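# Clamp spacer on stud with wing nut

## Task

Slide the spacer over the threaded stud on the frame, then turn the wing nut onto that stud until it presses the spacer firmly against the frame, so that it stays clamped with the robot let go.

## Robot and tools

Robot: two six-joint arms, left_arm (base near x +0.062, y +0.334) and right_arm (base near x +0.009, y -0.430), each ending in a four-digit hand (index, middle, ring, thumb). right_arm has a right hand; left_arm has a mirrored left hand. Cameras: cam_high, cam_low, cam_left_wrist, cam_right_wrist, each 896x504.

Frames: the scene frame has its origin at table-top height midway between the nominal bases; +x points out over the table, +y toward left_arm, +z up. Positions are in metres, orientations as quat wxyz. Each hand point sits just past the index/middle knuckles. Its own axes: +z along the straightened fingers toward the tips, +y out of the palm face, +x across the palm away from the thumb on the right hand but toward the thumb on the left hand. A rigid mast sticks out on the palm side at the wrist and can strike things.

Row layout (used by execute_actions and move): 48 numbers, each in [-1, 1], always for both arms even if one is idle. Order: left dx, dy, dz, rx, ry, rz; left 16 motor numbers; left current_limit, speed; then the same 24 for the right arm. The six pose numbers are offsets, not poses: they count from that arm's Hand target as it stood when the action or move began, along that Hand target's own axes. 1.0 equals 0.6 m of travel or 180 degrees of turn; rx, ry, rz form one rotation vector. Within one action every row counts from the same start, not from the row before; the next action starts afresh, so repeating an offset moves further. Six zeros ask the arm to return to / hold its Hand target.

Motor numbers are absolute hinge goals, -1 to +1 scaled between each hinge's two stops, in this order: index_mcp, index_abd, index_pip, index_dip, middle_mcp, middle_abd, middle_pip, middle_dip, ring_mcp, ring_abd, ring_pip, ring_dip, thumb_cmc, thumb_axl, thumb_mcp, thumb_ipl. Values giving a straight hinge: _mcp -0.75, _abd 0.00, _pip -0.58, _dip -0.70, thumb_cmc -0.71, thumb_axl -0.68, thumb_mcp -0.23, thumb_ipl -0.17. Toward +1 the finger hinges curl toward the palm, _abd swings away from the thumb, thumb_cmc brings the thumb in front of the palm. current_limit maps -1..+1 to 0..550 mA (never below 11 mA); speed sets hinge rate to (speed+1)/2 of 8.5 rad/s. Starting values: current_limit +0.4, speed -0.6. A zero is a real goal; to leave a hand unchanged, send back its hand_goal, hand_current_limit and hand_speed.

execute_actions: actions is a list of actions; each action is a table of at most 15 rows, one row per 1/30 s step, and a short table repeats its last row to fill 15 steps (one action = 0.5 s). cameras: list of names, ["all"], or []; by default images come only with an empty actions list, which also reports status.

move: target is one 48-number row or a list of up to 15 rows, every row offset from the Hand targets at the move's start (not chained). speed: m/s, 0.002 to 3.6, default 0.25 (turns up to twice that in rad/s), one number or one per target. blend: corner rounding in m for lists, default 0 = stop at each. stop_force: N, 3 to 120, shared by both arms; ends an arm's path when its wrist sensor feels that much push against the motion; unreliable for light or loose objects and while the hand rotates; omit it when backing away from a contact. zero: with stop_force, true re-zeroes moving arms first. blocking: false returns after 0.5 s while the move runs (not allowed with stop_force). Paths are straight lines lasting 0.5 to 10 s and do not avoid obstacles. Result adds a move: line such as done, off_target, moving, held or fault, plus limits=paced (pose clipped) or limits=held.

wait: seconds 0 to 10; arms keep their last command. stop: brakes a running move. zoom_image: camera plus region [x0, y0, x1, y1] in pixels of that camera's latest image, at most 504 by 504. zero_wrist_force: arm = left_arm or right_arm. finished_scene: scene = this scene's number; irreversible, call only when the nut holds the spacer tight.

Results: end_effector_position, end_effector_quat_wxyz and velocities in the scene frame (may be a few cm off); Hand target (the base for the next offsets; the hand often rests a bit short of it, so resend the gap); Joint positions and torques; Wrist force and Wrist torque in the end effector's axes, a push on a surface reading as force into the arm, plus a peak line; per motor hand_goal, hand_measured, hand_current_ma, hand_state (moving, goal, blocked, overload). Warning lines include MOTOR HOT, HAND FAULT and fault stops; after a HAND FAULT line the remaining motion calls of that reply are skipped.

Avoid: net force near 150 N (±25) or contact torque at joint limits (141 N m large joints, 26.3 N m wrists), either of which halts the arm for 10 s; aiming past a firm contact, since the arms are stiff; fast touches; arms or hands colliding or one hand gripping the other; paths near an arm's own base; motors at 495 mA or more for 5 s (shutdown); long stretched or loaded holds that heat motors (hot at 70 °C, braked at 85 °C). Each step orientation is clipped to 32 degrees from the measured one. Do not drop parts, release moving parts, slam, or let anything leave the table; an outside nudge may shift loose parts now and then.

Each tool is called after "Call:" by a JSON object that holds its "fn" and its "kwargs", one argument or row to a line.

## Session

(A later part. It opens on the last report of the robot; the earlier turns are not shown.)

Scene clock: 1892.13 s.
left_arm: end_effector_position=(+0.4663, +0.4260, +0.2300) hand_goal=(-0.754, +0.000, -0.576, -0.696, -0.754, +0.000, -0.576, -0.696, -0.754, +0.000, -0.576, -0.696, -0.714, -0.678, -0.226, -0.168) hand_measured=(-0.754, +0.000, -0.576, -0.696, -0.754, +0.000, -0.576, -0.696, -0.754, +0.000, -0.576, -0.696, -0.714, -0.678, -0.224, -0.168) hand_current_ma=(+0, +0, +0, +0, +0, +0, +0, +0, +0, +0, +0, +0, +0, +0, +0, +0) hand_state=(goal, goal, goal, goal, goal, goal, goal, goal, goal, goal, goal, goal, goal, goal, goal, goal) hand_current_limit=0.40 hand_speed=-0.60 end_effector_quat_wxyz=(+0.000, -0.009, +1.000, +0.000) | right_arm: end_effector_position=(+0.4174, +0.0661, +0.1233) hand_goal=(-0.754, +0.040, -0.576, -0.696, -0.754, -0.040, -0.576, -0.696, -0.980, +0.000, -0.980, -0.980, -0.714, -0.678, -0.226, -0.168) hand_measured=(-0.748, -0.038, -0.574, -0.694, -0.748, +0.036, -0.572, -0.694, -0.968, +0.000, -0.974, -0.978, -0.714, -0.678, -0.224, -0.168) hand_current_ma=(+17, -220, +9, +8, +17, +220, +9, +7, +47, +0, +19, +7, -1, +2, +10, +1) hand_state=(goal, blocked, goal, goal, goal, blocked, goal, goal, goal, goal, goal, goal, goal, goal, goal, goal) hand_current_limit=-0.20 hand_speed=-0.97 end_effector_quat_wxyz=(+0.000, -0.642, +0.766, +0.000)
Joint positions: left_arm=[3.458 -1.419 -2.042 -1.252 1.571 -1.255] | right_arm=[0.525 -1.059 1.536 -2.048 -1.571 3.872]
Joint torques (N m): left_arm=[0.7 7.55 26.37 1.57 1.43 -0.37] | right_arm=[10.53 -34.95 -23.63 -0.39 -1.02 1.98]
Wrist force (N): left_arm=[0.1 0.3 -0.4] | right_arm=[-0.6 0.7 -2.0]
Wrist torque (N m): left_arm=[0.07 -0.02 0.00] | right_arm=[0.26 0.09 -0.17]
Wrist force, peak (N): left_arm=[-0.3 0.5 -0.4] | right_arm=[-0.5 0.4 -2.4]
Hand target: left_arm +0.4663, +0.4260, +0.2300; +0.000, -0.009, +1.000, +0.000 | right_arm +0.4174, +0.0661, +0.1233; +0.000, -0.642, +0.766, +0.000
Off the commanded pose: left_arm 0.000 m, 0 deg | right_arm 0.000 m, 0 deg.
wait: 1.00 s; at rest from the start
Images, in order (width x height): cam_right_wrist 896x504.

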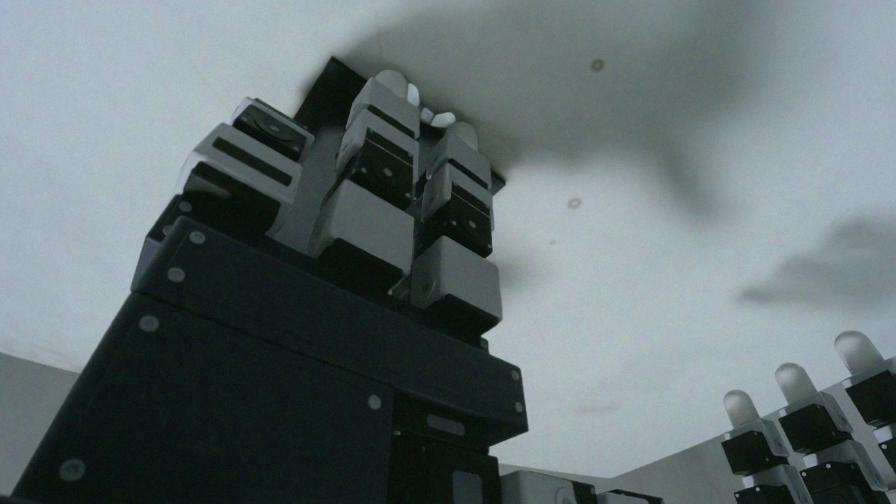

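Call:
{"fn": "move", "kwargs": {
  "target": [0,0,0,0,0,0,-0.754,0,-0.576,-0.696,-0.754,0,-0.576,-0.696,-0.754,0,-0.576,-0.696,-0.714,-0.678,-0.226,-0.168,0.4,-0.6,0,0.01,-0.05,0,0,0,-0.754,0.04,-0.576,-0.696,-0.754,-0.04,-0.576,-0.696,-0.98,0,-0.98,-0.98,-0.714,-0.678,-0.226,-0.168,-0.2,-0.97],
  "speed": 0.02,
  "cameras": ["cam_right_wrist","cam_low"]
}}

Call:
{"fn": "zoom_image", "kwargs": {
  "camera": "cam_right_wrist",
  "region": [350, 50, 490, 160]
}}

Call:
{"fn": "zoom_image", "kwargs": {
  "camera": "cam_low",
  "region": [420, 260, 500, 325]
}}

Scene clock: 1901.17 s.
left_arm: end_effector_position=(+0.4663, +0.4260, +0.2300) hand_goal=(-0.754, +0.000, -0.576, -0.696, -0.754, +0.000, -0.576, -0.696, -0.754, +0.000, -0.576, -0.696, -0.714, -0.678, -0.226, -0.168) hand_measured=(-0.754, +0.000, -0.576, -0.696, -0.754, +0.000, -0.576, -0.696, -0.754, +0.000, -0.576, -0.696, -0.714, -0.678, -0.224, -0.168) hand_current_ma=(+0, +0, +0, +0, +0, +0, +0, +0, +0, +0, +0, +0, +0, +0, +0, +0) hand_state=(goal, goal, goal, goal, goal, goal, goal, goal, goal, goal, goal, goal, goal, goal, goal, goal) hand_current_limit=0.40 hand_speed=-0.60 end_effector_quat_wxyz=(+0.000, -0.009, +1.000, +0.000) | right_arm: end_effector_position=(+0.4115, +0.0672, +0.1532) hand_goal=(-0.754, +0.040, -0.576, -0.696, -0.754, -0.040, -0.576, -0.696, -0.980, +0.000, -0.980, -0.980, -0.714, -0.678, -0.226, -0.168) hand_measured=(-0.750, +0.036, -0.574, -0.694, -0.750, -0.036, -0.574, -0.694, -0.968, +0.000, -0.974, -0.978, -0.714, -0.678, -0.224, -0.168) hand_current_ma=(+13, -8, +7, +7, +11, +8, +7, +7, +47, +0, +19, +7, -1, +2, +10, +1) hand_state=(goal, goal, goal, goal, goal, goal, goal, goal, goal, goal, goal, goal, goal, goal, goal, goal) hand_current_limit=-0.20 hand_speed=-0.97 end_effector_quat_wxyz=(+0.000, -0.642, +0.766, +0.000)
Joint positions: left_arm=[3.458 -1.419 -2.042 -1.252 1.571 -1.255] | right_arm=[0.531 -1.097 1.511 -1.985 -1.571 3.878]
Joint torques (N m): left_arm=[1.01 7.54 26.36 1.57 1.66 -0.54] | right_arm=[10.62 -47.32 -31.59 -0.29 0.43 2.06]
Wrist force (N): left_arm=[0.1 0.1 -0.4] | right_arm=[-0.5 0.3 -0.1]
Wrist torque (N m): left_arm=[0.05 -0.03 0.00] | right_arm=[0.07 0.06 -0.15]
Wrist force, peak (N): left_arm=[-0.1 0.5 -0.5] | right_arm=[-0.8 0.3 -2.4]
Hand target: left_arm +0.4663, +0.4260, +0.2300; +0.000, -0.009, +1.000, +0.000 | right_arm +0.4115, +0.0672, +0.1533; +0.000, -0.642, +0.766, +0.000
Off the commanded pose: left_arm 0.000 m, 0 deg | right_arm 0.000 m, 0 deg.
move: done
Images, in order (width x height): cam_low 896x504, cam_right_wrist 896x504.

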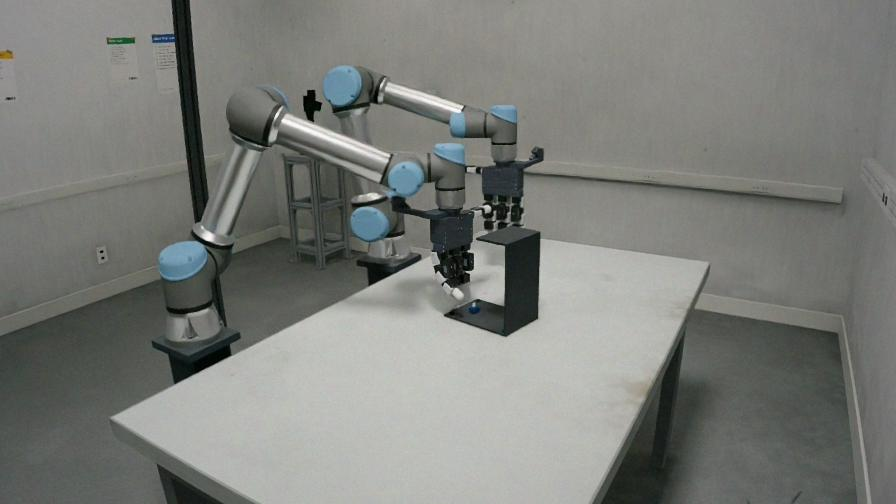

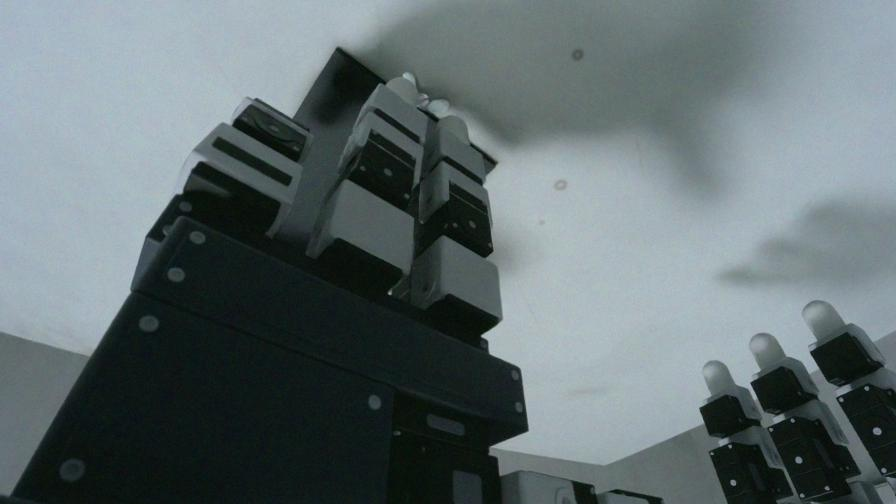

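Scaled by 3.600.

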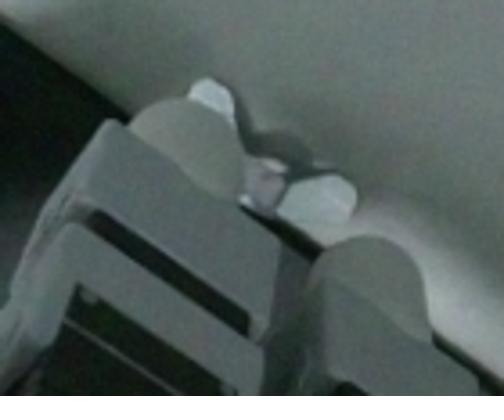

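Scaled by 6.300.

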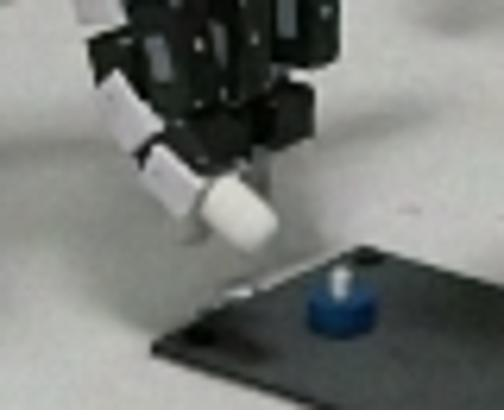

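Call:
{"fn": "move", "kwargs": {
  "target": [0,0,0,0,0,0,-0.754,0,-0.576,-0.696,-0.754,0,-0.576,-0.696,-0.754,0,-0.576,-0.696,-0.714,-0.678,-0.226,-0.168,0.4,-0.6,0.006,0.006,-0.01,0,0,0,-0.754,-0.14,-0.576,-0.696,-0.754,0.14,-0.576,-0.696,-0.98,0,-0.98,-0.98,-0.714,-0.678,-0.226,-0.168,0.3,-0.8],
  "speed": 0.03,
  "cameras": ["cam_right_wrist"]
}}

Call:
{"fn": "zoom_image", "kwargs": {
  "camera": "cam_right_wrist",
  "region": [380, 60, 490, 150]
}}

Scene clock: 2005.60 s.
left_arm: end_effector_position=(+0.4663, +0.4260, +0.2300) hand_goal=(-0.754, +0.000, -0.576, -0.696, -0.754, +0.000, -0.576, -0.696, -0.754, +0.000, -0.576, -0.696, -0.714, -0.678, -0.226, -0.168) hand_measured=(-0.754, +0.000, -0.576, -0.696, -0.754, +0.000, -0.576, -0.696, -0.754, +0.000, -0.576, -0.696, -0.714, -0.678, -0.224, -0.168) hand_current_ma=(+0, +0, +0, +0, +0, +0, +0, +0, +0, +0, +0, +0, +0, +0, +0, +0) hand_state=(goal, goal, goal, goal, goal, goal, goal, goal, goal, goal, goal, goal, goal, goal, goal, goal) hand_current_limit=0.40 hand_speed=-0.60 end_effector_quat_wxyz=(+0.000, -0.009, +1.000, +0.000) | right_arm: end_effector_position=(+0.4074, +0.0643, +0.1592) hand_goal=(-0.754, -0.140, -0.576, -0.696, -0.754, +0.140, -0.576, -0.696, -0.980, +0.000, -0.980, -0.980, -0.714, -0.678, -0.226, -0.168) hand_measured=(-0.750, -0.136, -0.574, -0.694, -0.750, +0.136, -0.574, -0.694, -0.968, +0.000, -0.974, -0.978, -0.714, -0.678, -0.224, -0.168) hand_current_ma=(+13, +11, +7, +7, +11, -11, +7, +7, +47, +0, +19, +7, -1, +2, +10, +1) hand_state=(goal, goal, goal, goal, goal, goal, goal, goal, goal, goal, goal, goal, goal, goal, goal, goal) hand_current_limit=0.30 hand_speed=-0.80 end_effector_quat_wxyz=(+0.000, -0.642, +0.766, +0.000)
Joint positions: left_arm=[3.458 -1.419 -2.042 -1.252 1.571 -1.255] | right_arm=[0.531 -1.113 1.52 -1.977 -1.571 3.877]
Joint torques (N m): left_arm=[0.31 7.12 26.61 1.59 1.61 -0.52] | right_arm=[-10.57 -46.33 -11.21 -0.32 0.64 -2.06]
Wrist force (N): left_arm=[0.2 0.2 -0.4] | right_arm=[-0.5 0.2 0.0]
Wrist torque (N m): left_arm=[0.06 -0.03 0.01] | right_arm=[0.05 0.07 -0.14]
Wrist force, peak (N): left_arm=[0.1 0.4 -0.6] | right_arm=[-0.7 0.4 -0.3]
Hand target: left_arm +0.4663, +0.4260, +0.2300; +0.000, -0.009, +1.000, +0.000 | right_arm +0.4073, +0.0643, +0.1593; +0.000, -0.642, +0.766, +0.000
Off the commanded pose: left_arm 0.000 m, 0 deg | right_arm 0.000 m, 0 deg.
move: done
Images, in order (width x height): cam_right_wrist 896x504.

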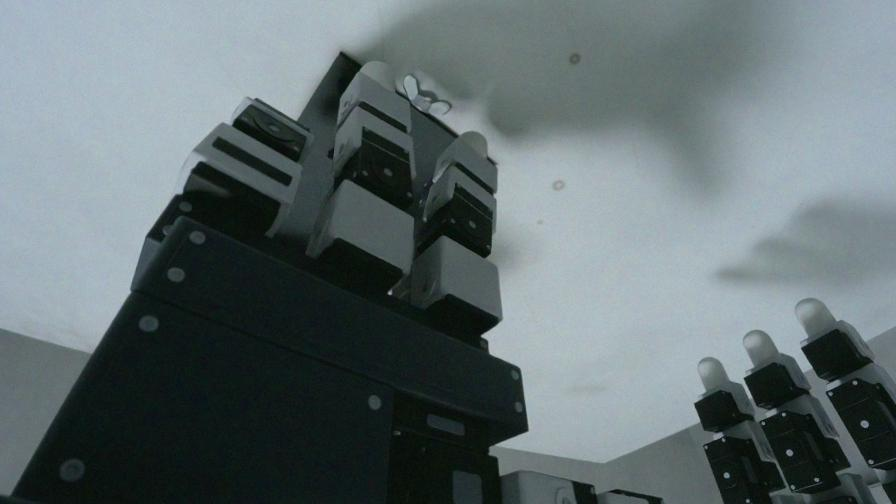

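Scaled by 4.582.

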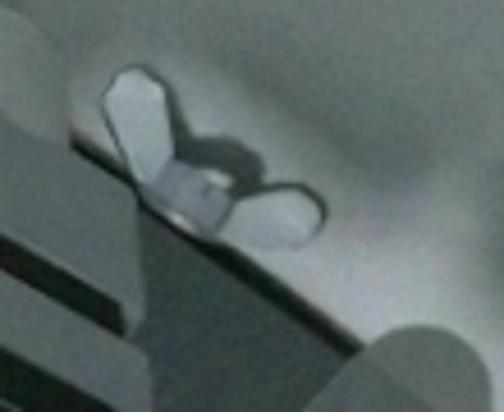

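Call:
{"fn": "move", "kwargs": {
  "target": [
    [0,0,0,0,0,0,-0.754,0,-0.576,-0.696,-0.754,0,-0.576,-0.696,-0.754,0,-0.576,-0.696,-0.714,-0.678,-0.226,-0.168,0.4,-0.6,-0.0007,0.003,0.03,0,0,0,-0.754,-0.14,-0.576,-0.696,-0.754,0.14,-0.576,-0.696,-0.98,0,-0.98,-0.98,-0.714,-0.678,-0.226,-0.168,0.3,-0.8],
    [0,0,0,0,0,0,-0.754,0,-0.576,-0.696,-0.754,0,-0.576,-0.696,-0.754,0,-0.576,-0.696,-0.714,-0.678,-0.226,-0.168,0.4,-0.6,-0.0007,-0.01,0.0593,0,0,0,-0.754,-0.14,-0.576,-0.696,-0.754,0.14,-0.576,-0.696,-0.98,0,-0.98,-0.98,-0.714,-0.678,-0.226,-0.168,0.3,-0.8]
  ],
  "speed": 0.03,
  "stop_force": 3,
  "cameras": ["cam_right_wrist"]
}}

Call:
{"fn": "zoom_image", "kwargs": {
  "camera": "cam_right_wrist",
  "region": [350, 50, 490, 160]
}}

Scene clock: 2029.00 s.
left_arm: end_effector_position=(+0.4663, +0.4260, +0.2300) hand_goal=(-0.754, +0.000, -0.576, -0.696, -0.754, +0.000, -0.576, -0.696, -0.754, +0.000, -0.576, -0.696, -0.714, -0.678, -0.226, -0.168) hand_measured=(-0.754, +0.000, -0.576, -0.696, -0.754, +0.000, -0.576, -0.696, -0.754, +0.000, -0.576, -0.696, -0.714, -0.678, -0.224, -0.168) hand_current_ma=(+0, +0, +0, +0, +0, +0, +0, +0, +0, +0, +0, +0, +0, +0, +0, +0) hand_state=(goal, goal, goal, goal, goal, goal, goal, goal, goal, goal, goal, goal, goal, goal, goal, goal) hand_current_limit=0.40 hand_speed=-0.60 end_effector_quat_wxyz=(+0.000, -0.009, +1.000, +0.000) | right_arm: end_effector_position=(+0.4133, +0.0636, +0.1238) hand_goal=(-0.754, -0.140, -0.576, -0.696, -0.754, +0.140, -0.576, -0.696, -0.980, +0.000, -0.980, -0.980, -0.714, -0.678, -0.226, -0.168) hand_measured=(-0.750, -0.136, -0.574, -0.694, -0.750, +0.136, -0.574, -0.694, -0.968, +0.000, -0.974, -0.978, -0.714, -0.678, -0.224, -0.168) hand_current_ma=(+13, +11, +7, +7, +11, -11, +7, +7, +47, +0, +19, +7, -1, +2, +10, +1) hand_state=(goal, goal, goal, goal, goal, goal, goal, goal, goal, goal, goal, goal, goal, goal, goal, goal) hand_current_limit=0.30 hand_speed=-0.80 end_effector_quat_wxyz=(+0.000, -0.642, +0.766, +0.000)
Joint positions: left_arm=[3.458 -1.419 -2.042 -1.252 1.571 -1.255] | right_arm=[0.525 -1.069 1.551 -2.053 -1.571 3.872]
Joint torques (N m): left_arm=[0.75 6.91 26.16 1.49 1.61 -0.49] | right_arm=[-11.27 -34.3 -10.29 -4.52 -0.8 -2.14]
Wrist force (N): left_arm=[-0.1 0.2 -0.3] | right_arm=[-0.6 0.3 0.0]
Wrist torque (N m): left_arm=[0.05 0.01 -0.01] | right_arm=[0.04 0.08 -0.06]
Wrist force, peak (N): left_arm=[-0.1 0.6 -0.3] | right_arm=[-0.3 0.6 -0.8]
Hand target: left_arm +0.4663, +0.4260, +0.2300; +0.000, -0.009, +1.000, +0.000 | right_arm +0.4133, +0.0636, +0.1238; +0.000, -0.642, +0.766, +0.000
Off the commanded pose: left_arm 0.000 m, 0 deg | right_arm 0.000 m, 0 deg.
move: done
Images, in order (width x height): cam_right_wrist 896x504.

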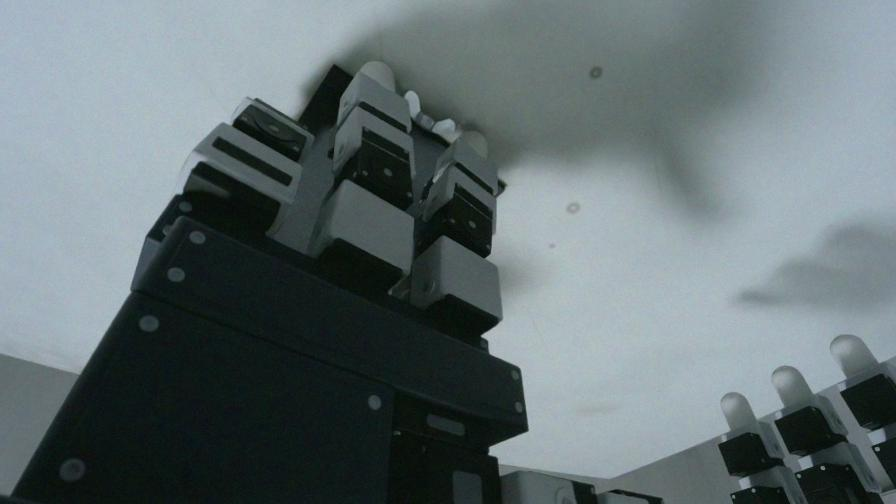

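Scaled by 3.600.

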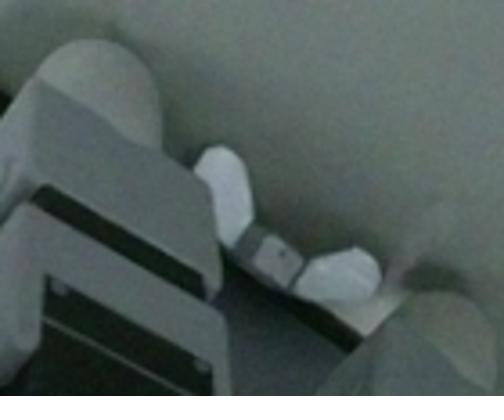

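Call:
{"fn": "move", "kwargs": {
  "target": [
    [0,0,0,0,0,0,-0.754,0,-0.576,-0.696,-0.754,0,-0.576,-0.696,-0.754,0,-0.576,-0.696,-0.714,-0.678,-0.226,-0.168,0.4,-0.6,-0.0017,-0.0035,0,0,0,0,-0.754,-0.14,-0.576,-0.696,-0.754,0.14,-0.576,-0.696,-0.98,0,-0.98,-0.98,-0.714,-0.678,-0.226,-0.168,0.3,-0.8],
    [0,0,0,0,0,0,-0.754,0,-0.576,-0.696,-0.754,0,-0.576,-0.696,-0.754,0,-0.576,-0.696,-0.714,-0.678,-0.226,-0.168,0.4,-0.6,-0.0017,-0.0035,0,0,0,0,-0.754,0.1,-0.576,-0.696,-0.754,-0.1,-0.576,-0.696,-0.98,0,-0.98,-0.98,-0.714,-0.678,-0.226,-0.168,0.3,-0.95]
  ],
  "speed": 0.02
}}

Call:
{"fn": "wait", "kwargs": {
  "seconds": 1.0,
  "cameras": ["cam_right_wrist"]
}}

Call:
{"fn": "zoom_image", "kwargs": {
  "camera": "cam_right_wrist",
  "region": [350, 50, 490, 160]
}}

Scene clock: 2039.57 s.
left_arm: end_effector_position=(+0.4663, +0.4260, +0.2300) hand_goal=(-0.754, +0.000, -0.576, -0.696, -0.754, +0.000, -0.576, -0.696, -0.754, +0.000, -0.576, -0.696, -0.714, -0.678, -0.226, -0.168) hand_measured=(-0.754, +0.000, -0.576, -0.696, -0.754, +0.000, -0.576, -0.696, -0.754, +0.000, -0.576, -0.696, -0.714, -0.678, -0.224, -0.168) hand_current_ma=(+0, +0, +0, +0, +0, +0, +0, +0, +0, +0, +0, +0, +0, +0, +0, +0) hand_state=(goal, goal, goal, goal, goal, goal, goal, goal, goal, goal, goal, goal, goal, goal, goal, goal) hand_current_limit=0.40 hand_speed=-0.60 end_effector_quat_wxyz=(+0.000, -0.009, +1.000, +0.000) | right_arm: end_effector_position=(+0.4155, +0.0643, +0.1238) hand_goal=(-0.754, +0.100, -0.576, -0.696, -0.754, -0.100, -0.576, -0.696, -0.980, +0.000, -0.980, -0.980, -0.714, -0.678, -0.226, -0.168) hand_measured=(-0.750, -0.028, -0.574, -0.694, -0.750, +0.026, -0.574, -0.694, -0.968, +0.000, -0.974, -0.978, -0.714, -0.678, -0.224, -0.168) hand_current_ma=(+13, -357, +7, +7, +11, +357, +7, +7, +47, +0, +19, +7, -1, +2, +10, +1) hand_state=(goal, blocked, goal, goal, goal, blocked, goal, goal, goal, goal, goal, goal, goal, goal, goal, goal) hand_current_limit=0.30 hand_speed=-0.95 end_effector_quat_wxyz=(+0.000, -0.642, +0.766, +0.000)
Joint positions: left_arm=[3.458 -1.419 -2.042 -1.252 1.571 -1.255] | right_arm=[0.524 -1.065 1.544 -2.05 -1.571 3.871]
Joint torques (N m): left_arm=[0.52 7.67 26.12 1.5 1.64 -0.54] | right_arm=[-11.24 -34.7 -29.23 -0.3 1.74 -2.09]
Wrist force (N): left_arm=[-0.1 0.4 -0.4] | right_arm=[-0.6 0.4 -3.8]
Wrist torque (N m): left_arm=[0.08 0.00 -0.01] | right_arm=[0.28 0.09 -0.06]
Wrist force, peak (N): left_arm=[-0.1 0.6 -0.4] | right_arm=[-0.5 0.6 -4.0]
Hand target: left_arm +0.4663, +0.4260, +0.2300; +0.000, -0.009, +1.000, +0.000 | right_arm +0.4155, +0.0643, +0.1238; +0.000, -0.642, +0.766, +0.000
Off the commanded pose: left_arm 0.000 m, 0 deg | right_arm 0.000 m, 0 deg.
move: done

Scene clock: 2040.57 s.
left_arm: end_effector_position=(+0.4663, +0.4260, +0.2300) hand_goal=(-0.754, +0.000, -0.576, -0.696, -0.754, +0.000, -0.576, -0.696, -0.754, +0.000, -0.576, -0.696, -0.714, -0.678, -0.226, -0.168) hand_measured=(-0.754, +0.000, -0.576, -0.696, -0.754, +0.000, -0.576, -0.696, -0.754, +0.000, -0.576, -0.696, -0.714, -0.678, -0.224, -0.168) hand_current_ma=(+0, +0, +0, +0, +0, +0, +0, +0, +0, +0, +0, +0, +0, +0, +0, +0) hand_state=(goal, goal, goal, goal, goal, goal, goal, goal, goal, goal, goal, goal, goal, goal, goal, goal) hand_current_limit=0.40 hand_speed=-0.60 end_effector_quat_wxyz=(+0.000, -0.009, +1.000, +0.000) | right_arm: end_effector_position=(+0.4155, +0.0643, +0.1238) hand_goal=(-0.754, +0.100, -0.576, -0.696, -0.754, -0.100, -0.576, -0.696, -0.980, +0.000, -0.980, -0.980, -0.714, -0.678, -0.226, -0.168) hand_measured=(-0.750, -0.028, -0.574, -0.694, -0.750, +0.026, -0.574, -0.694, -0.968, +0.000, -0.974, -0.978, -0.714, -0.678, -0.224, -0.168) hand_current_ma=(+13, -358, +7, +7, +11, +357, +7, +7, +47, +0, +19, +7, -1, +2, +10, +1) hand_state=(goal, blocked, goal, goal, goal, blocked, goal, goal, goal, goal, goal, goal, goal, goal, goal, goal) hand_current_limit=0.30 hand_speed=-0.95 end_effector_quat_wxyz=(+0.000, -0.642, +0.766, +0.000)
Joint positions: left_arm=[3.458 -1.419 -2.042 -1.252 1.571 -1.255] | right_arm=[0.524 -1.065 1.544 -2.05 -1.571 3.871]
Joint torques (N m): left_arm=[0.37 7.19 26.15 1.56 1.66 -0.45] | right_arm=[-11.09 -33.72 -25.97 -0.39 1.76 -2.12]
Wrist force (N): left_arm=[0.0 0.4 -0.2] | right_arm=[-0.4 0.7 -3.6]
Wrist torque (N m): left_arm=[0.07 0.00 -0.01] | right_arm=[0.31 0.07 -0.03]
Wrist force, peak (N): left_arm=[0.1 0.5 -0.5] | right_arm=[-0.7 0.8 -4.1]
Hand target: left_arm +0.4663, +0.4260, +0.2300; +0.000, -0.009, +1.000, +0.000 | right_arm +0.4155, +0.0643, +0.1238; +0.000, -0.642, +0.766, +0.000
Off the commanded pose: left_arm 0.000 m, 0 deg | right_arm 0.000 m, 0 deg.
wait: 1.00 s; at rest by 0.17 s
Images, in order (width x height): cam_right_wrist 896x504.

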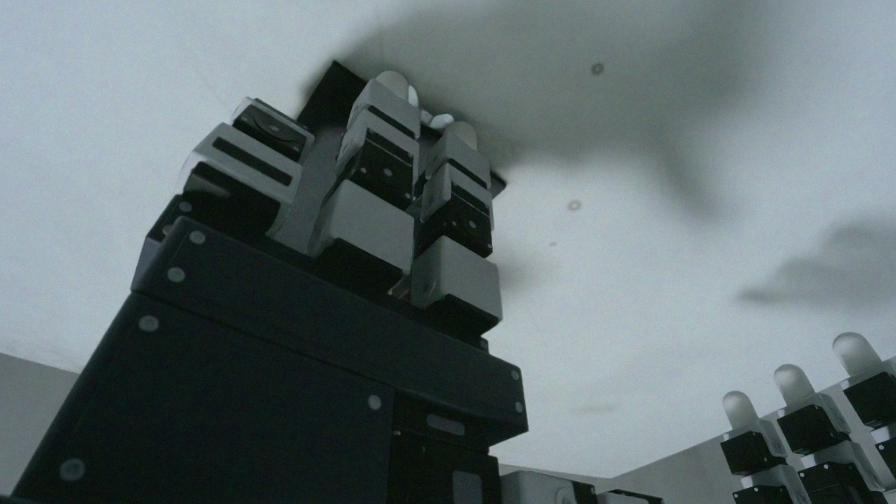

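Scaled by 3.600.

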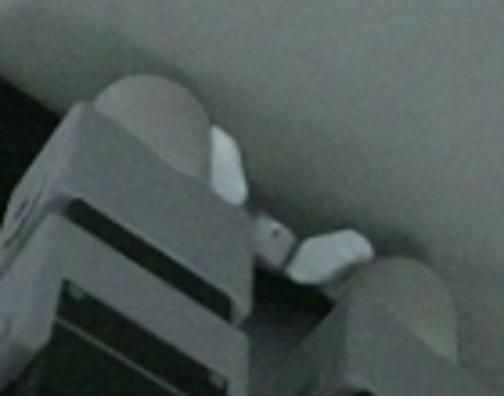

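Call:
{"fn": "move", "kwargs": {
  "target": [
    [0,0,0,0,0,0,-0.754,0,-0.576,-0.696,-0.754,0,-0.576,-0.696,-0.754,0,-0.576,-0.696,-0.714,-0.678,-0.226,-0.168,0.4,-0.6,0,0,0,0,0,0,-0.754,-0.1,-0.576,-0.696,-0.754,0.1,-0.576,-0.696,-0.98,0,-0.98,-0.98,-0.714,-0.678,-0.226,-0.168,0.3,-0.9],
    [0,0,0,0,0,0,-0.754,0,-0.576,-0.696,-0.754,0,-0.576,-0.696,-0.754,0,-0.576,-0.696,-0.714,-0.678,-0.226,-0.168,0.4,-0.6,0,0,0.0032,0,0,0,-0.754,-0.1,-0.576,-0.696,-0.754,0.1,-0.576,-0.696,-0.98,0,-0.98,-0.98,-0.714,-0.678,-0.226,-0.168,0.3,-0.9]
  ],
  "speed": 0.02,
  "cameras": ["cam_right_wrist"]
}}

Call:
{"fn": "zoom_image", "kwargs": {
  "camera": "cam_right_wrist",
  "region": [350, 50, 490, 160]
}}

Scene clock: 2062.53 s.
left_arm: end_effector_position=(+0.4663, +0.4260, +0.2300) hand_goal=(-0.754, +0.000, -0.576, -0.696, -0.754, +0.000, -0.576, -0.696, -0.754, +0.000, -0.576, -0.696, -0.714, -0.678, -0.226, -0.168) hand_measured=(-0.754, +0.000, -0.576, -0.696, -0.754, +0.000, -0.576, -0.696, -0.754, +0.000, -0.576, -0.696, -0.714, -0.678, -0.224, -0.168) hand_current_ma=(+0, +0, +0, +0, +0, +0, +0, +0, +0, +0, +0, +0, +0, +0, +0, +0) hand_state=(goal, goal, goal, goal, goal, goal, goal, goal, goal, goal, goal, goal, goal, goal, goal, goal) hand_current_limit=0.40 hand_speed=-0.60 end_effector_quat_wxyz=(+0.000, -0.009, +1.000, +0.000) | right_arm: end_effector_position=(+0.4155, +0.0643, +0.1220) hand_goal=(-0.754, -0.100, -0.576, -0.696, -0.754, +0.100, -0.576, -0.696, -0.980, +0.000, -0.980, -0.980, -0.714, -0.678, -0.226, -0.168) hand_measured=(-0.750, -0.096, -0.574, -0.694, -0.750, +0.096, -0.574, -0.694, -0.968, +0.000, -0.974, -0.978, -0.714, -0.678, -0.224, -0.168) hand_current_ma=(+13, +10, +7, +7, +11, -10, +7, +7, +47, +0, +19, +7, -1, +2, +10, +1) hand_state=(goal, goal, goal, goal, goal, goal, goal, goal, goal, goal, goal, goal, goal, goal, goal, goal) hand_current_limit=0.30 hand_speed=-0.90 end_effector_quat_wxyz=(+0.000, -0.642, +0.766, +0.000)
Joint positions: left_arm=[3.458 -1.419 -2.042 -1.252 1.571 -1.255] | right_arm=[0.524 -1.063 1.547 -2.054 -1.571 3.871]
Joint torques (N m): left_arm=[1.22 7.89 26.36 1.51 1.64 -0.47] | right_arm=[-11.39 -34.32 -10.31 -4.42 1.73 -2.03]
Wrist force (N): left_arm=[0.2 0.6 -0.4] | right_arm=[-0.7 0.1 0.0]
Wrist torque (N m): left_arm=[0.11 -0.04 0.01] | right_arm=[0.02 0.09 -0.07]
Wrist force, peak (N): left_arm=[0.2 0.6 -0.4] | right_arm=[-0.5 0.9 -4.2]
Hand target: left_arm +0.4663, +0.4260, +0.2300; +0.000, -0.009, +1.000, +0.000 | right_arm +0.4155, +0.0643, +0.1218; +0.000, -0.642, +0.766, +0.000
Off the commanded pose: left_arm 0.000 m, 0 deg | right_arm 0.000 m, 0 deg.
move: done
Images, in order (width x height): cam_right_wrist 896x504.

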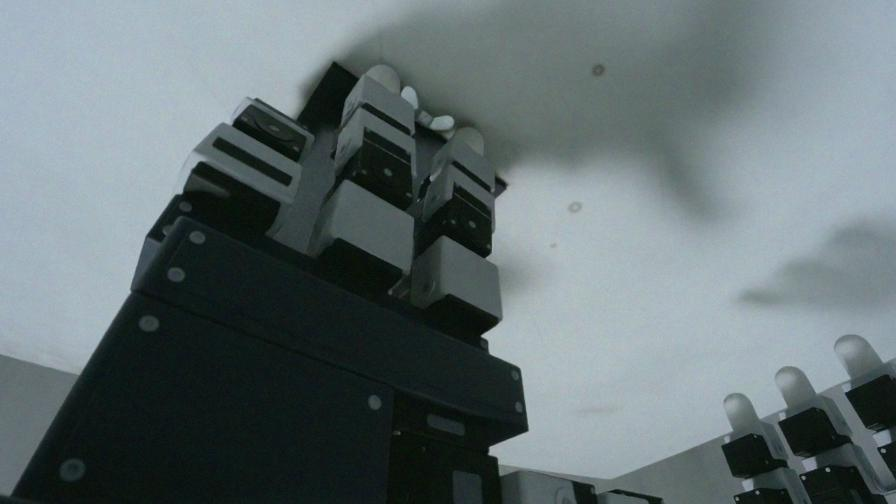

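Scaled by 3.600.

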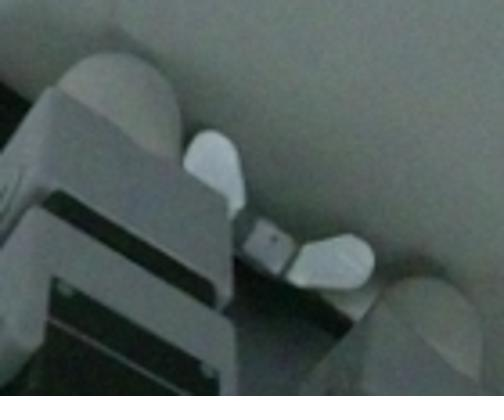

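Call:
{"fn": "move", "kwargs": {
  "target": [0,0,0,0,0,0,-0.754,0,-0.576,-0.696,-0.754,0,-0.576,-0.696,-0.754,0,-0.576,-0.696,-0.714,-0.678,-0.226,-0.168,0.4,-0.6,0,0,0.0005,0,0,0,-0.754,0.1,-0.576,-0.696,-0.754,-0.1,-0.576,-0.696,-0.98,0,-0.98,-0.98,-0.714,-0.678,-0.226,-0.168,0.2,-0.95],
  "speed": 0.02,
  "cameras": ["cam_right_wrist"]
}}

Call:
{"fn": "zoom_image", "kwargs": {
  "camera": "cam_right_wrist",
  "region": [350, 50, 490, 160]
}}

Scene clock: 2068.70 s.
left_arm: end_effector_position=(+0.4663, +0.4260, +0.2300) hand_goal=(-0.754, +0.000, -0.576, -0.696, -0.754, +0.000, -0.576, -0.696, -0.754, +0.000, -0.576, -0.696, -0.714, -0.678, -0.226, -0.168) hand_measured=(-0.754, +0.000, -0.576, -0.696, -0.754, +0.000, -0.576, -0.696, -0.754, +0.000, -0.576, -0.696, -0.714, -0.678, -0.224, -0.168) hand_current_ma=(+0, +0, +0, +0, +0, +0, +0, +0, +0, +0, +0, +0, +0, +0, +0, +0) hand_state=(goal, goal, goal, goal, goal, goal, goal, goal, goal, goal, goal, goal, goal, goal, goal, goal) hand_current_limit=0.40 hand_speed=-0.60 end_effector_quat_wxyz=(+0.000, -0.009, +1.000, +0.000) | right_arm: end_effector_position=(+0.4155, +0.0643, +0.1216) hand_goal=(-0.754, +0.100, -0.576, -0.696, -0.754, -0.100, -0.576, -0.696, -0.980, +0.000, -0.980, -0.980, -0.714, -0.678, -0.226, -0.168) hand_measured=(-0.750, -0.048, -0.574, -0.694, -0.750, +0.048, -0.574, -0.694, -0.968, +0.000, -0.974, -0.978, -0.714, -0.678, -0.224, -0.168) hand_current_ma=(+13, -316, +7, +7, +11, +313, +7, +7, +47, +0, +19, +7, -1, +2, +10, +1) hand_state=(goal, moving, goal, goal, goal, moving, goal, goal, goal, goal, goal, goal, goal, goal, goal, goal) hand_current_limit=0.20 hand_speed=-0.95 end_effector_quat_wxyz=(+0.000, -0.642, +0.766, +0.000)
Joint positions: left_arm=[3.458 -1.419 -2.042 -1.252 1.571 -1.255] | right_arm=[0.524 -1.063 1.547 -2.055 -1.571 3.871]
Joint torques (N m): left_arm=[0.97 7.49 26.12 1.55 1.67 -0.59] | right_arm=[-10.49 -33.44 -8.8 -4.25 1.68 -2.16]
Wrist force (N): left_arm=[0.0 0.2 -0.1] | right_arm=[-0.5 0.4 -2.2]
Wrist torque (N m): left_arm=[0.04 0.00 -0.01] | right_arm=[0.22 0.07 -0.04]
Wrist force, peak (N): left_arm=[0.1 0.6 -0.3] | right_arm=[-0.7 0.3 -2.3]
Hand target: left_arm +0.4663, +0.4260, +0.2300; +0.000, -0.009, +1.000, +0.000 | right_arm +0.4155, +0.0643, +0.1215; +0.000, -0.642, +0.766, +0.000
Off the commanded pose: left_arm 0.000 m, 0 deg | right_arm 0.000 m, 0 deg.
move: done
Images, in order (width x height): cam_right_wrist 896x504.

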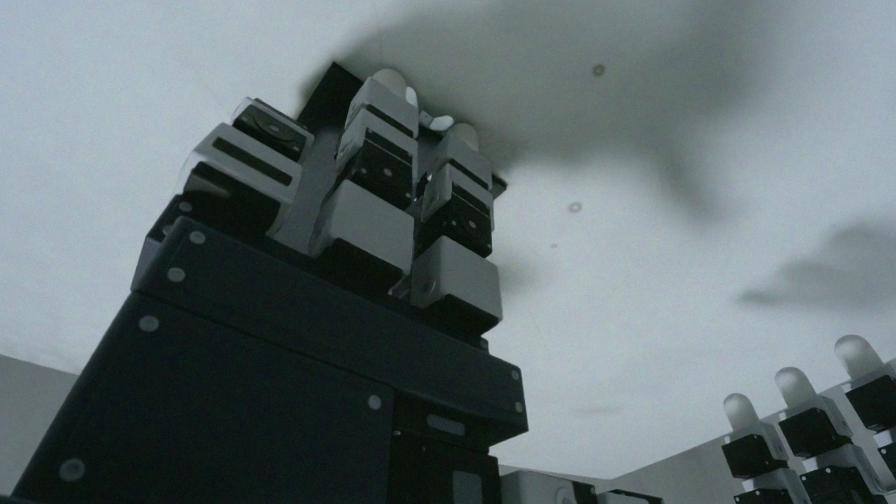

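Scaled by 3.600.

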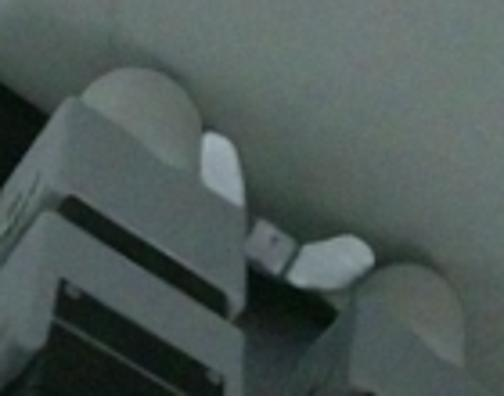

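Call:
{"fn": "move", "kwargs": {
  "target": [0,0,0,0,0,0,-0.754,0,-0.576,-0.696,-0.754,0,-0.576,-0.696,-0.754,0,-0.576,-0.696,-0.714,-0.678,-0.226,-0.168,0.4,-0.6,0,0.0,-0.02,0,0,0,-0.754,0.1,-0.576,-0.696,-0.754,-0.1,-0.576,-0.696,-0.98,0,-0.98,-0.98,-0.714,-0.678,-0.226,-0.168,0.2,-0.95],
  "speed": 0.01,
  "cameras": ["cam_right_wrist"]
}}

Call:
{"fn": "zoom_image", "kwargs": {
  "camera": "cam_right_wrist",
  "region": [350, 50, 490, 160]
}}

Scene clock: 2076.23 s.
left_arm: end_effector_position=(+0.4663, +0.4260, +0.2300) hand_goal=(-0.754, +0.000, -0.576, -0.696, -0.754, +0.000, -0.576, -0.696, -0.754, +0.000, -0.576, -0.696, -0.714, -0.678, -0.226, -0.168) hand_measured=(-0.754, +0.000, -0.576, -0.696, -0.754, +0.000, -0.576, -0.696, -0.754, +0.000, -0.576, -0.696, -0.714, -0.678, -0.224, -0.168) hand_current_ma=(+0, +0, +0, +0, +0, +0, +0, +0, +0, +0, +0, +0, +0, +0, +0, +0) hand_state=(goal, goal, goal, goal, goal, goal, goal, goal, goal, goal, goal, goal, goal, goal, goal, goal) hand_current_limit=0.40 hand_speed=-0.60 end_effector_quat_wxyz=(+0.000, -0.009, +1.000, +0.000) | right_arm: end_effector_position=(+0.4155, +0.0643, +0.1334) hand_goal=(-0.754, +0.100, -0.576, -0.696, -0.754, -0.100, -0.576, -0.696, -0.980, +0.000, -0.980, -0.980, -0.714, -0.678, -0.226, -0.168) hand_measured=(-0.748, +0.094, -0.572, -0.694, -0.748, -0.092, -0.574, -0.694, -0.968, +0.000, -0.974, -0.978, -0.714, -0.678, -0.224, -0.168) hand_current_ma=(+20, -17, +10, +7, +17, +26, +8, +7, +47, +0, +19, +7, -1, +2, +10, +1) hand_state=(goal, goal, goal, goal, goal, goal, goal, goal, goal, goal, goal, goal, goal, goal, goal, goal) hand_current_limit=0.20 hand_speed=-0.95 end_effector_quat_wxyz=(+0.000, -0.642, +0.766, +0.000)
Joint positions: left_arm=[3.458 -1.419 -2.042 -1.252 1.571 -1.255] | right_arm=[0.524 -1.075 1.533 -2.029 -1.571 3.871]
Joint torques (N m): left_arm=[0.89 7.57 26.05 1.52 1.8 -0.57] | right_arm=[-9.98 -47 -31.2 -0.45 1.75 -1.75]
Wrist force (N): left_arm=[-0.1 0.4 -0.4] | right_arm=[-0.6 0.4 -0.2]
Wrist torque (N m): left_arm=[0.08 0.01 -0.01] | right_arm=[0.08 0.08 -0.05]
Wrist force, peak (N): left_arm=[-0.3 0.4 -0.7] | right_arm=[-0.5 1.2 -5.6]
Hand target: left_arm +0.4663, +0.4260, +0.2300; +0.000, -0.009, +1.000, +0.000 | right_arm +0.4155, +0.0643, +0.1335; +0.000, -0.642, +0.766, +0.000
Off the commanded pose: left_arm 0.000 m, 0 deg | right_arm 0.000 m, 0 deg.
move: done
Images, in order (width x height): cam_right_wrist 896x504.

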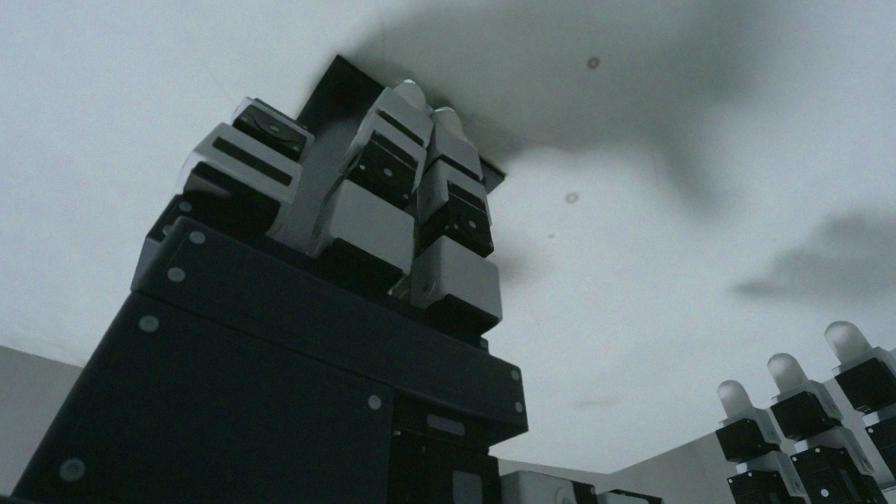

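Scaled by 3.600.

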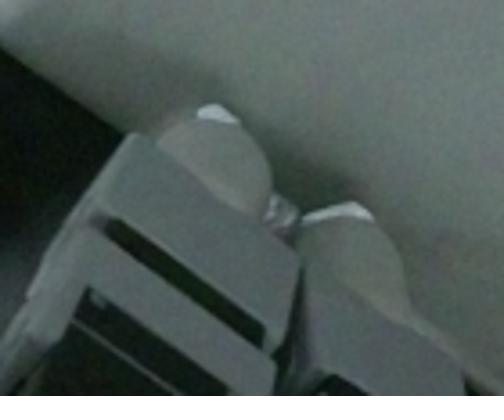

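Call:
{"fn": "move", "kwargs": {
  "target": [0,0,0,0,0,0,-0.754,0,-0.576,-0.696,-0.754,0,-0.576,-0.696,-0.754,0,-0.576,-0.696,-0.714,-0.678,-0.226,-0.168,0.4,-0.6,0,0.013,-0.043,0,0,0,-0.754,-0.14,-0.576,-0.696,-0.754,0.14,-0.576,-0.696,-0.98,0,-0.98,-0.98,-0.714,-0.678,-0.226,-0.168,0.3,-0.8],
  "speed": 0.04,
  "cameras": ["cam_right_wrist"]
}}

Call:
{"fn": "zoom_image", "kwargs": {
  "camera": "cam_right_wrist",
  "region": [380, 60, 490, 150]
}}

Scene clock: 2116.87 s.
left_arm: end_effector_position=(+0.4663, +0.4260, +0.2300) hand_goal=(-0.754, +0.000, -0.576, -0.696, -0.754, +0.000, -0.576, -0.696, -0.754, +0.000, -0.576, -0.696, -0.714, -0.678, -0.226, -0.168) hand_measured=(-0.754, +0.000, -0.576, -0.696, -0.754, +0.000, -0.576, -0.696, -0.754, +0.000, -0.576, -0.696, -0.714, -0.678, -0.224, -0.168) hand_current_ma=(+0, +0, +0, +0, +0, +0, +0, +0, +0, +0, +0, +0, +0, +0, +0, +0) hand_state=(goal, goal, goal, goal, goal, goal, goal, goal, goal, goal, goal, goal, goal, goal, goal, goal) hand_current_limit=0.40 hand_speed=-0.60 end_effector_quat_wxyz=(+0.000, -0.009, +1.000, +0.000) | right_arm: end_effector_position=(+0.4079, +0.0656, +0.1592) hand_goal=(-0.754, -0.140, -0.576, -0.696, -0.754, +0.140, -0.576, -0.696, -0.980, +0.000, -0.980, -0.980, -0.714, -0.678, -0.226, -0.168) hand_measured=(-0.748, -0.136, -0.572, -0.694, -0.748, +0.136, -0.574, -0.694, -0.968, +0.000, -0.974, -0.978, -0.714, -0.678, -0.224, -0.168) hand_current_ma=(+18, +11, +9, +7, +17, -11, +8, +7, +47, +0, +19, +7, -1, +2, +10, +1) hand_state=(goal, goal, goal, goal, goal, goal, goal, goal, goal, goal, goal, goal, goal, goal, goal, goal) hand_current_limit=0.30 hand_speed=-0.80 end_effector_quat_wxyz=(+0.000, -0.642, +0.766, +0.000)
Joint positions: left_arm=[3.458 -1.419 -2.042 -1.252 1.571 -1.255] | right_arm=[0.532 -1.111 1.516 -1.976 -1.571 3.879]
Joint torques (N m): left_arm=[-0.02 6.95 25.87 1.55 1.72 -0.5] | right_arm=[10.21 -46.51 -33.35 -0.41 1.65 1.99]
Wrist force (N): left_arm=[0.0 0.4 -0.4] | right_arm=[-0.3 0.2 -0.1]
Wrist torque (N m): left_arm=[0.09 -0.01 0.00] | right_arm=[0.05 0.04 -0.15]
Wrist force, peak (N): left_arm=[0.2 0.6 -0.4] | right_arm=[-0.8 0.8 -0.1]
Hand target: left_arm +0.4663, +0.4260, +0.2300; +0.000, -0.009, +1.000, +0.000 | right_arm +0.4079, +0.0656, +0.1593; +0.000, -0.642, +0.766, +0.000
Off the commanded pose: left_arm 0.000 m, 0 deg | right_arm 0.000 m, 0 deg.
move: done
Images, in order (width x height): cam_right_wrist 896x504.

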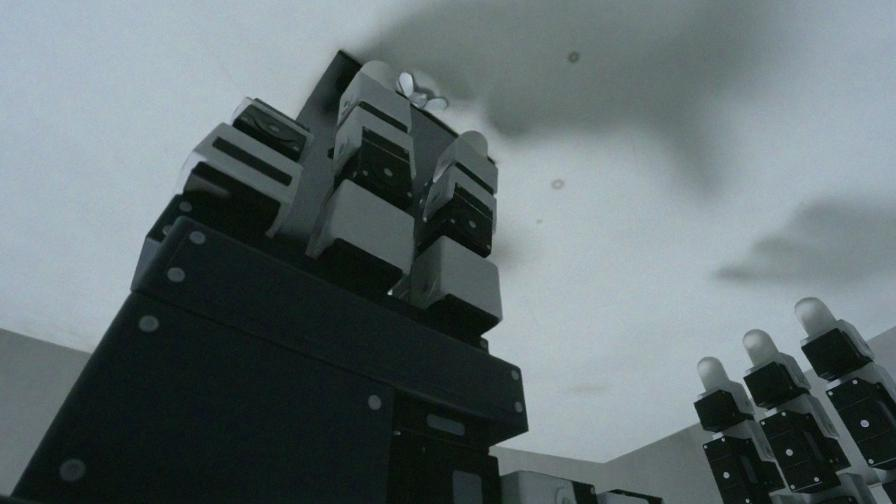

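Scaled by 4.582.

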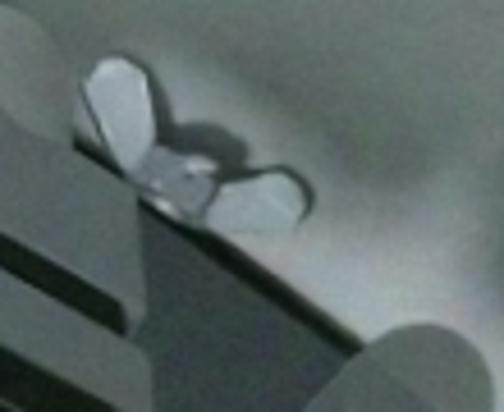

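Call:
{"fn": "move", "kwargs": {
  "target": [
    [0,0,0,0,0,0,-0.754,0,-0.576,-0.696,-0.754,0,-0.576,-0.696,-0.754,0,-0.576,-0.696,-0.714,-0.678,-0.226,-0.168,0.4,-0.6,0.04,0.025,0,0,0,0,-0.754,0,-0.576,-0.696,-0.754,0,-0.576,-0.696,-0.98,0,-0.98,-0.98,-0.714,-0.678,-0.226,-0.168,0.3,-0.8],
    [0,0,0,0,0,0,-0.754,0,-0.576,-0.696,-0.754,0,-0.576,-0.696,-0.754,0,-0.576,-0.696,-0.714,-0.678,-0.226,-0.168,0.4,-0.6,0.04,0.025,0.0495,0,0,0,-0.754,0,-0.576,-0.696,-0.754,0,-0.576,-0.696,-0.98,0,-0.98,-0.98,-0.714,-0.678,-0.226,-0.168,0.3,-0.8]
  ],
  "speed": 0.04,
  "cameras": ["cam_right_wrist"]
}}

Call:
{"fn": "zoom_image", "kwargs": {
  "camera": "cam_right_wrist",
  "region": [380, 60, 500, 160]
}}

Scene clock: 2143.30 s.
left_arm: end_effector_position=(+0.4663, +0.4260, +0.2300) hand_goal=(-0.754, +0.000, -0.576, -0.696, -0.754, +0.000, -0.576, -0.696, -0.754, +0.000, -0.576, -0.696, -0.714, -0.678, -0.226, -0.168) hand_measured=(-0.754, +0.000, -0.576, -0.696, -0.754, +0.000, -0.576, -0.696, -0.754, +0.000, -0.576, -0.696, -0.714, -0.678, -0.224, -0.168) hand_current_ma=(+0, +0, +0, +0, +0, +0, +0, +0, +0, +0, +0, +0, +0, +0, +0, +0) hand_state=(goal, goal, goal, goal, goal, goal, goal, goal, goal, goal, goal, goal, goal, goal, goal, goal) hand_current_limit=0.40 hand_speed=-0.60 end_effector_quat_wxyz=(+0.000, -0.009, +1.000, +0.000) | right_arm: end_effector_position=(+0.3889, +0.0446, +0.1298) hand_goal=(-0.754, +0.000, -0.576, -0.696, -0.754, +0.000, -0.576, -0.696, -0.980, +0.000, -0.980, -0.980, -0.714, -0.678, -0.226, -0.168) hand_measured=(-0.750, -0.002, -0.572, -0.694, -0.750, +0.002, -0.574, -0.694, -0.968, +0.000, -0.974, -0.978, -0.714, -0.678, -0.224, -0.168) hand_current_ma=(+16, -7, +9, +7, +16, +7, +8, +7, +47, +0, +19, +7, -1, +2, +10, +1) hand_state=(goal, goal, goal, goal, goal, goal, goal, goal, goal, goal, goal, goal, goal, goal, goal, goal) hand_current_limit=0.30 hand_speed=-0.80 end_effector_quat_wxyz=(+0.000, -0.642, +0.766, +0.000)
Joint positions: left_arm=[3.458 -1.419 -2.042 -1.252 1.571 -1.255] | right_arm=[0.52 -1.141 1.646 -2.075 -1.571 3.866]
Joint torques (N m): left_arm=[0.8 7.3 26.05 1.61 1.79 -0.55] | right_arm=[-10.45 -31.22 -9.85 -4.33 1.65 -1.67]
Wrist force (N): left_arm=[0.0 0.2 0.0] | right_arm=[-0.5 0.4 -0.3]
Wrist torque (N m): left_arm=[0.03 0.00 0.00] | right_arm=[0.07 0.07 -0.03]
Wrist force, peak (N): left_arm=[0.2 0.3 -0.5] | right_arm=[-0.5 0.6 -0.9]
Hand target: left_arm +0.4663, +0.4260, +0.2300; +0.000, -0.009, +1.000, +0.000 | right_arm +0.3889, +0.0446, +0.1296; +0.000, -0.642, +0.766, +0.000
Off the commanded pose: left_arm 0.000 m, 0 deg | right_arm 0.000 m, 0 deg.
move: done
Images, in order (width x height): cam_right_wrist 896x504.

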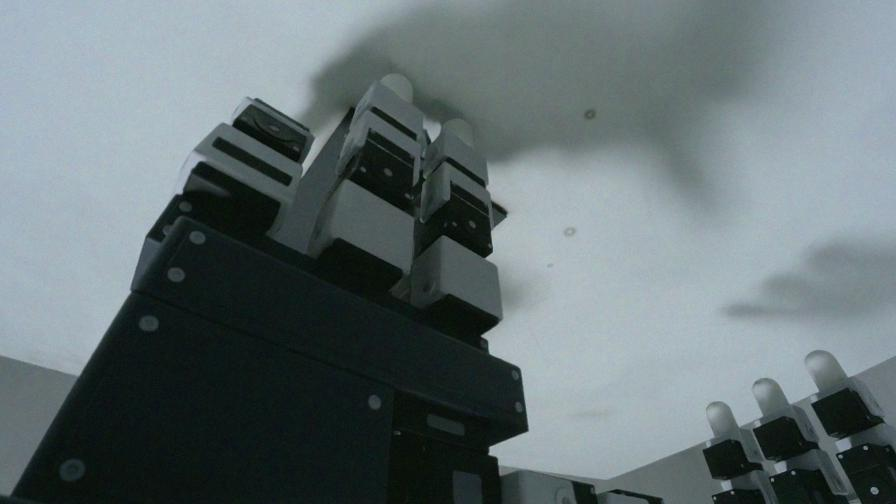

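Scaled by 4.200.

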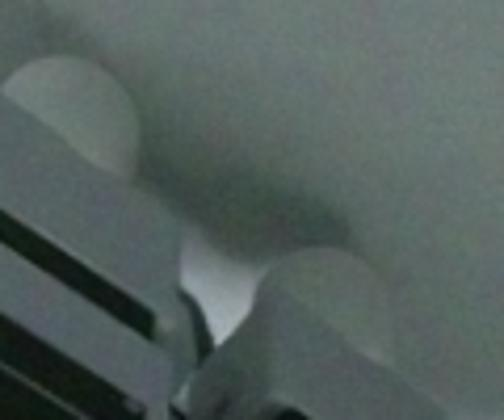

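Call:
{"fn": "move", "kwargs": {
  "target": [0,0,0,0,0,0,-0.754,0,-0.576,-0.696,-0.754,0,-0.576,-0.696,-0.754,0,-0.576,-0.696,-0.714,-0.678,-0.226,-0.168,0.4,-0.6,0,-0.045,0,0,0,0,-0.754,0,-0.576,-0.696,-0.754,0,-0.576,-0.696,-0.98,0,-0.98,-0.98,-0.714,-0.678,-0.226,-0.168,0.3,-0.8],
  "speed": 0.02,
  "stop_force": 5,
  "cameras": ["cam_right_wrist","cam_low"]
}}

Call:
{"fn": "zoom_image", "kwargs": {
  "camera": "cam_low",
  "region": [420, 260, 500, 325]
}}

Call:
{"fn": "zoom_image", "kwargs": {
  "camera": "cam_right_wrist",
  "region": [380, 60, 500, 160]
}}

Scene clock: 2153.00 s.
left_arm: end_effector_position=(+0.4663, +0.4260, +0.2300) hand_goal=(-0.754, +0.000, -0.576, -0.696, -0.754, +0.000, -0.576, -0.696, -0.754, +0.000, -0.576, -0.696, -0.714, -0.678, -0.226, -0.168) hand_measured=(-0.754, +0.000, -0.576, -0.696, -0.754, +0.000, -0.576, -0.696, -0.754, +0.000, -0.576, -0.696, -0.714, -0.678, -0.224, -0.168) hand_current_ma=(+0, +0, +0, +0, +0, +0, +0, +0, +0, +0, +0, +0, +0, +0, +0, +0) hand_state=(goal, goal, goal, goal, goal, goal, goal, goal, goal, goal, goal, goal, goal, goal, goal, goal) hand_current_limit=0.40 hand_speed=-0.60 end_effector_quat_wxyz=(+0.000, -0.009, +1.000, +0.000) | right_arm: end_effector_position=(+0.4155, +0.0399, +0.1296) hand_goal=(-0.754, +0.000, -0.576, -0.696, -0.754, +0.000, -0.576, -0.696, -0.980, +0.000, -0.980, -0.980, -0.714, -0.678, -0.226, -0.168) hand_measured=(-0.704, -0.002, -0.550, -0.684, -0.750, +0.002, -0.574, -0.694, -0.968, +0.000, -0.974, -0.978, -0.714, -0.678, -0.224, -0.168) hand_current_ma=(+215, -6, +98, +45, +16, +7, +8, +7, +47, +0, +19, +7, -1, +2, +10, +1) hand_state=(blocked, goal, blocked, goal, goal, goal, goal, goal, goal, goal, goal, goal, goal, goal, goal, goal) hand_current_limit=0.30 hand_speed=-0.80 end_effector_quat_wxyz=(+0.000, -0.642, +0.766, +0.000)
Joint positions: left_arm=[3.458 -1.419 -2.042 -1.252 1.571 -1.255] | right_arm=[0.492 -1.107 1.593 -2.057 -1.571 3.838]
Joint torques (N m): left_arm=[1.54 7.59 26.12 1.51 1.88 -0.47] | right_arm=[-12.66 -32.13 -31.37 -0.65 1.73 -2.02]
Wrist force (N): left_arm=[0.1 0.3 -0.4] | right_arm=[-0.6 2.6 -2.2]
Wrist torque (N m): left_arm=[0.08 -0.02 0.00] | right_arm=[0.02 0.05 -0.09]
Wrist force, peak (N): left_arm=[-0.3 0.6 -0.5] | right_arm=[-0.7 2.7 -2.2]
Hand target: left_arm +0.4663, +0.4260, +0.2300; +0.000, -0.009, +1.000, +0.000 | right_arm +0.4155, +0.0399, +0.1296; +0.000, -0.642, +0.766, +0.000
Off the commanded pose: left_arm 0.000 m, 0 deg | right_arm 0.000 m, 0 deg.
move: done
Images, in order (width x height): cam_low 896x504, cam_right_wrist 896x504.

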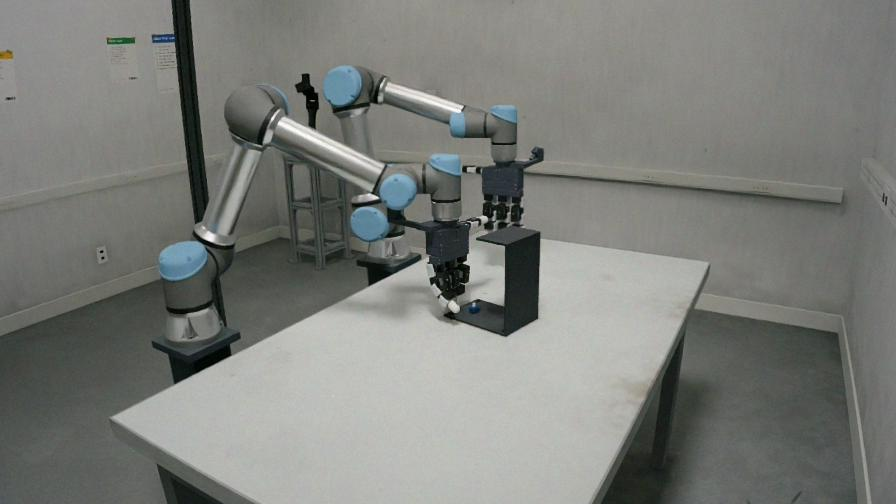

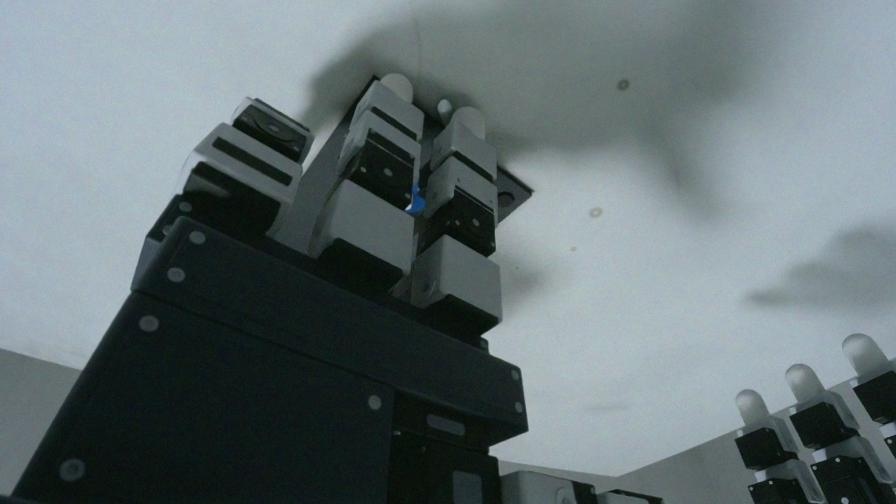

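Scaled by 6.300.

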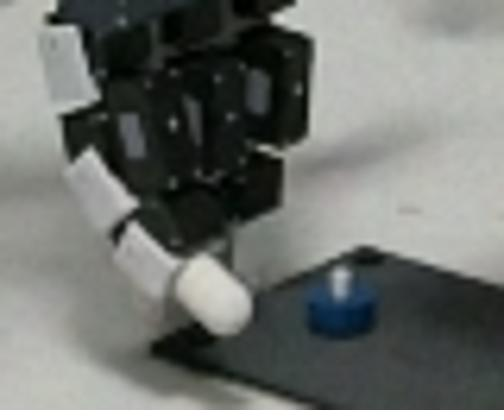

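Scaled by 4.200.

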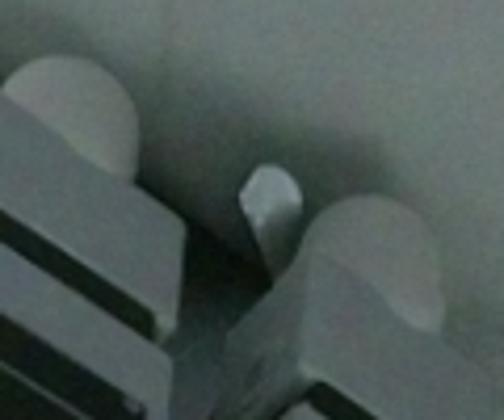

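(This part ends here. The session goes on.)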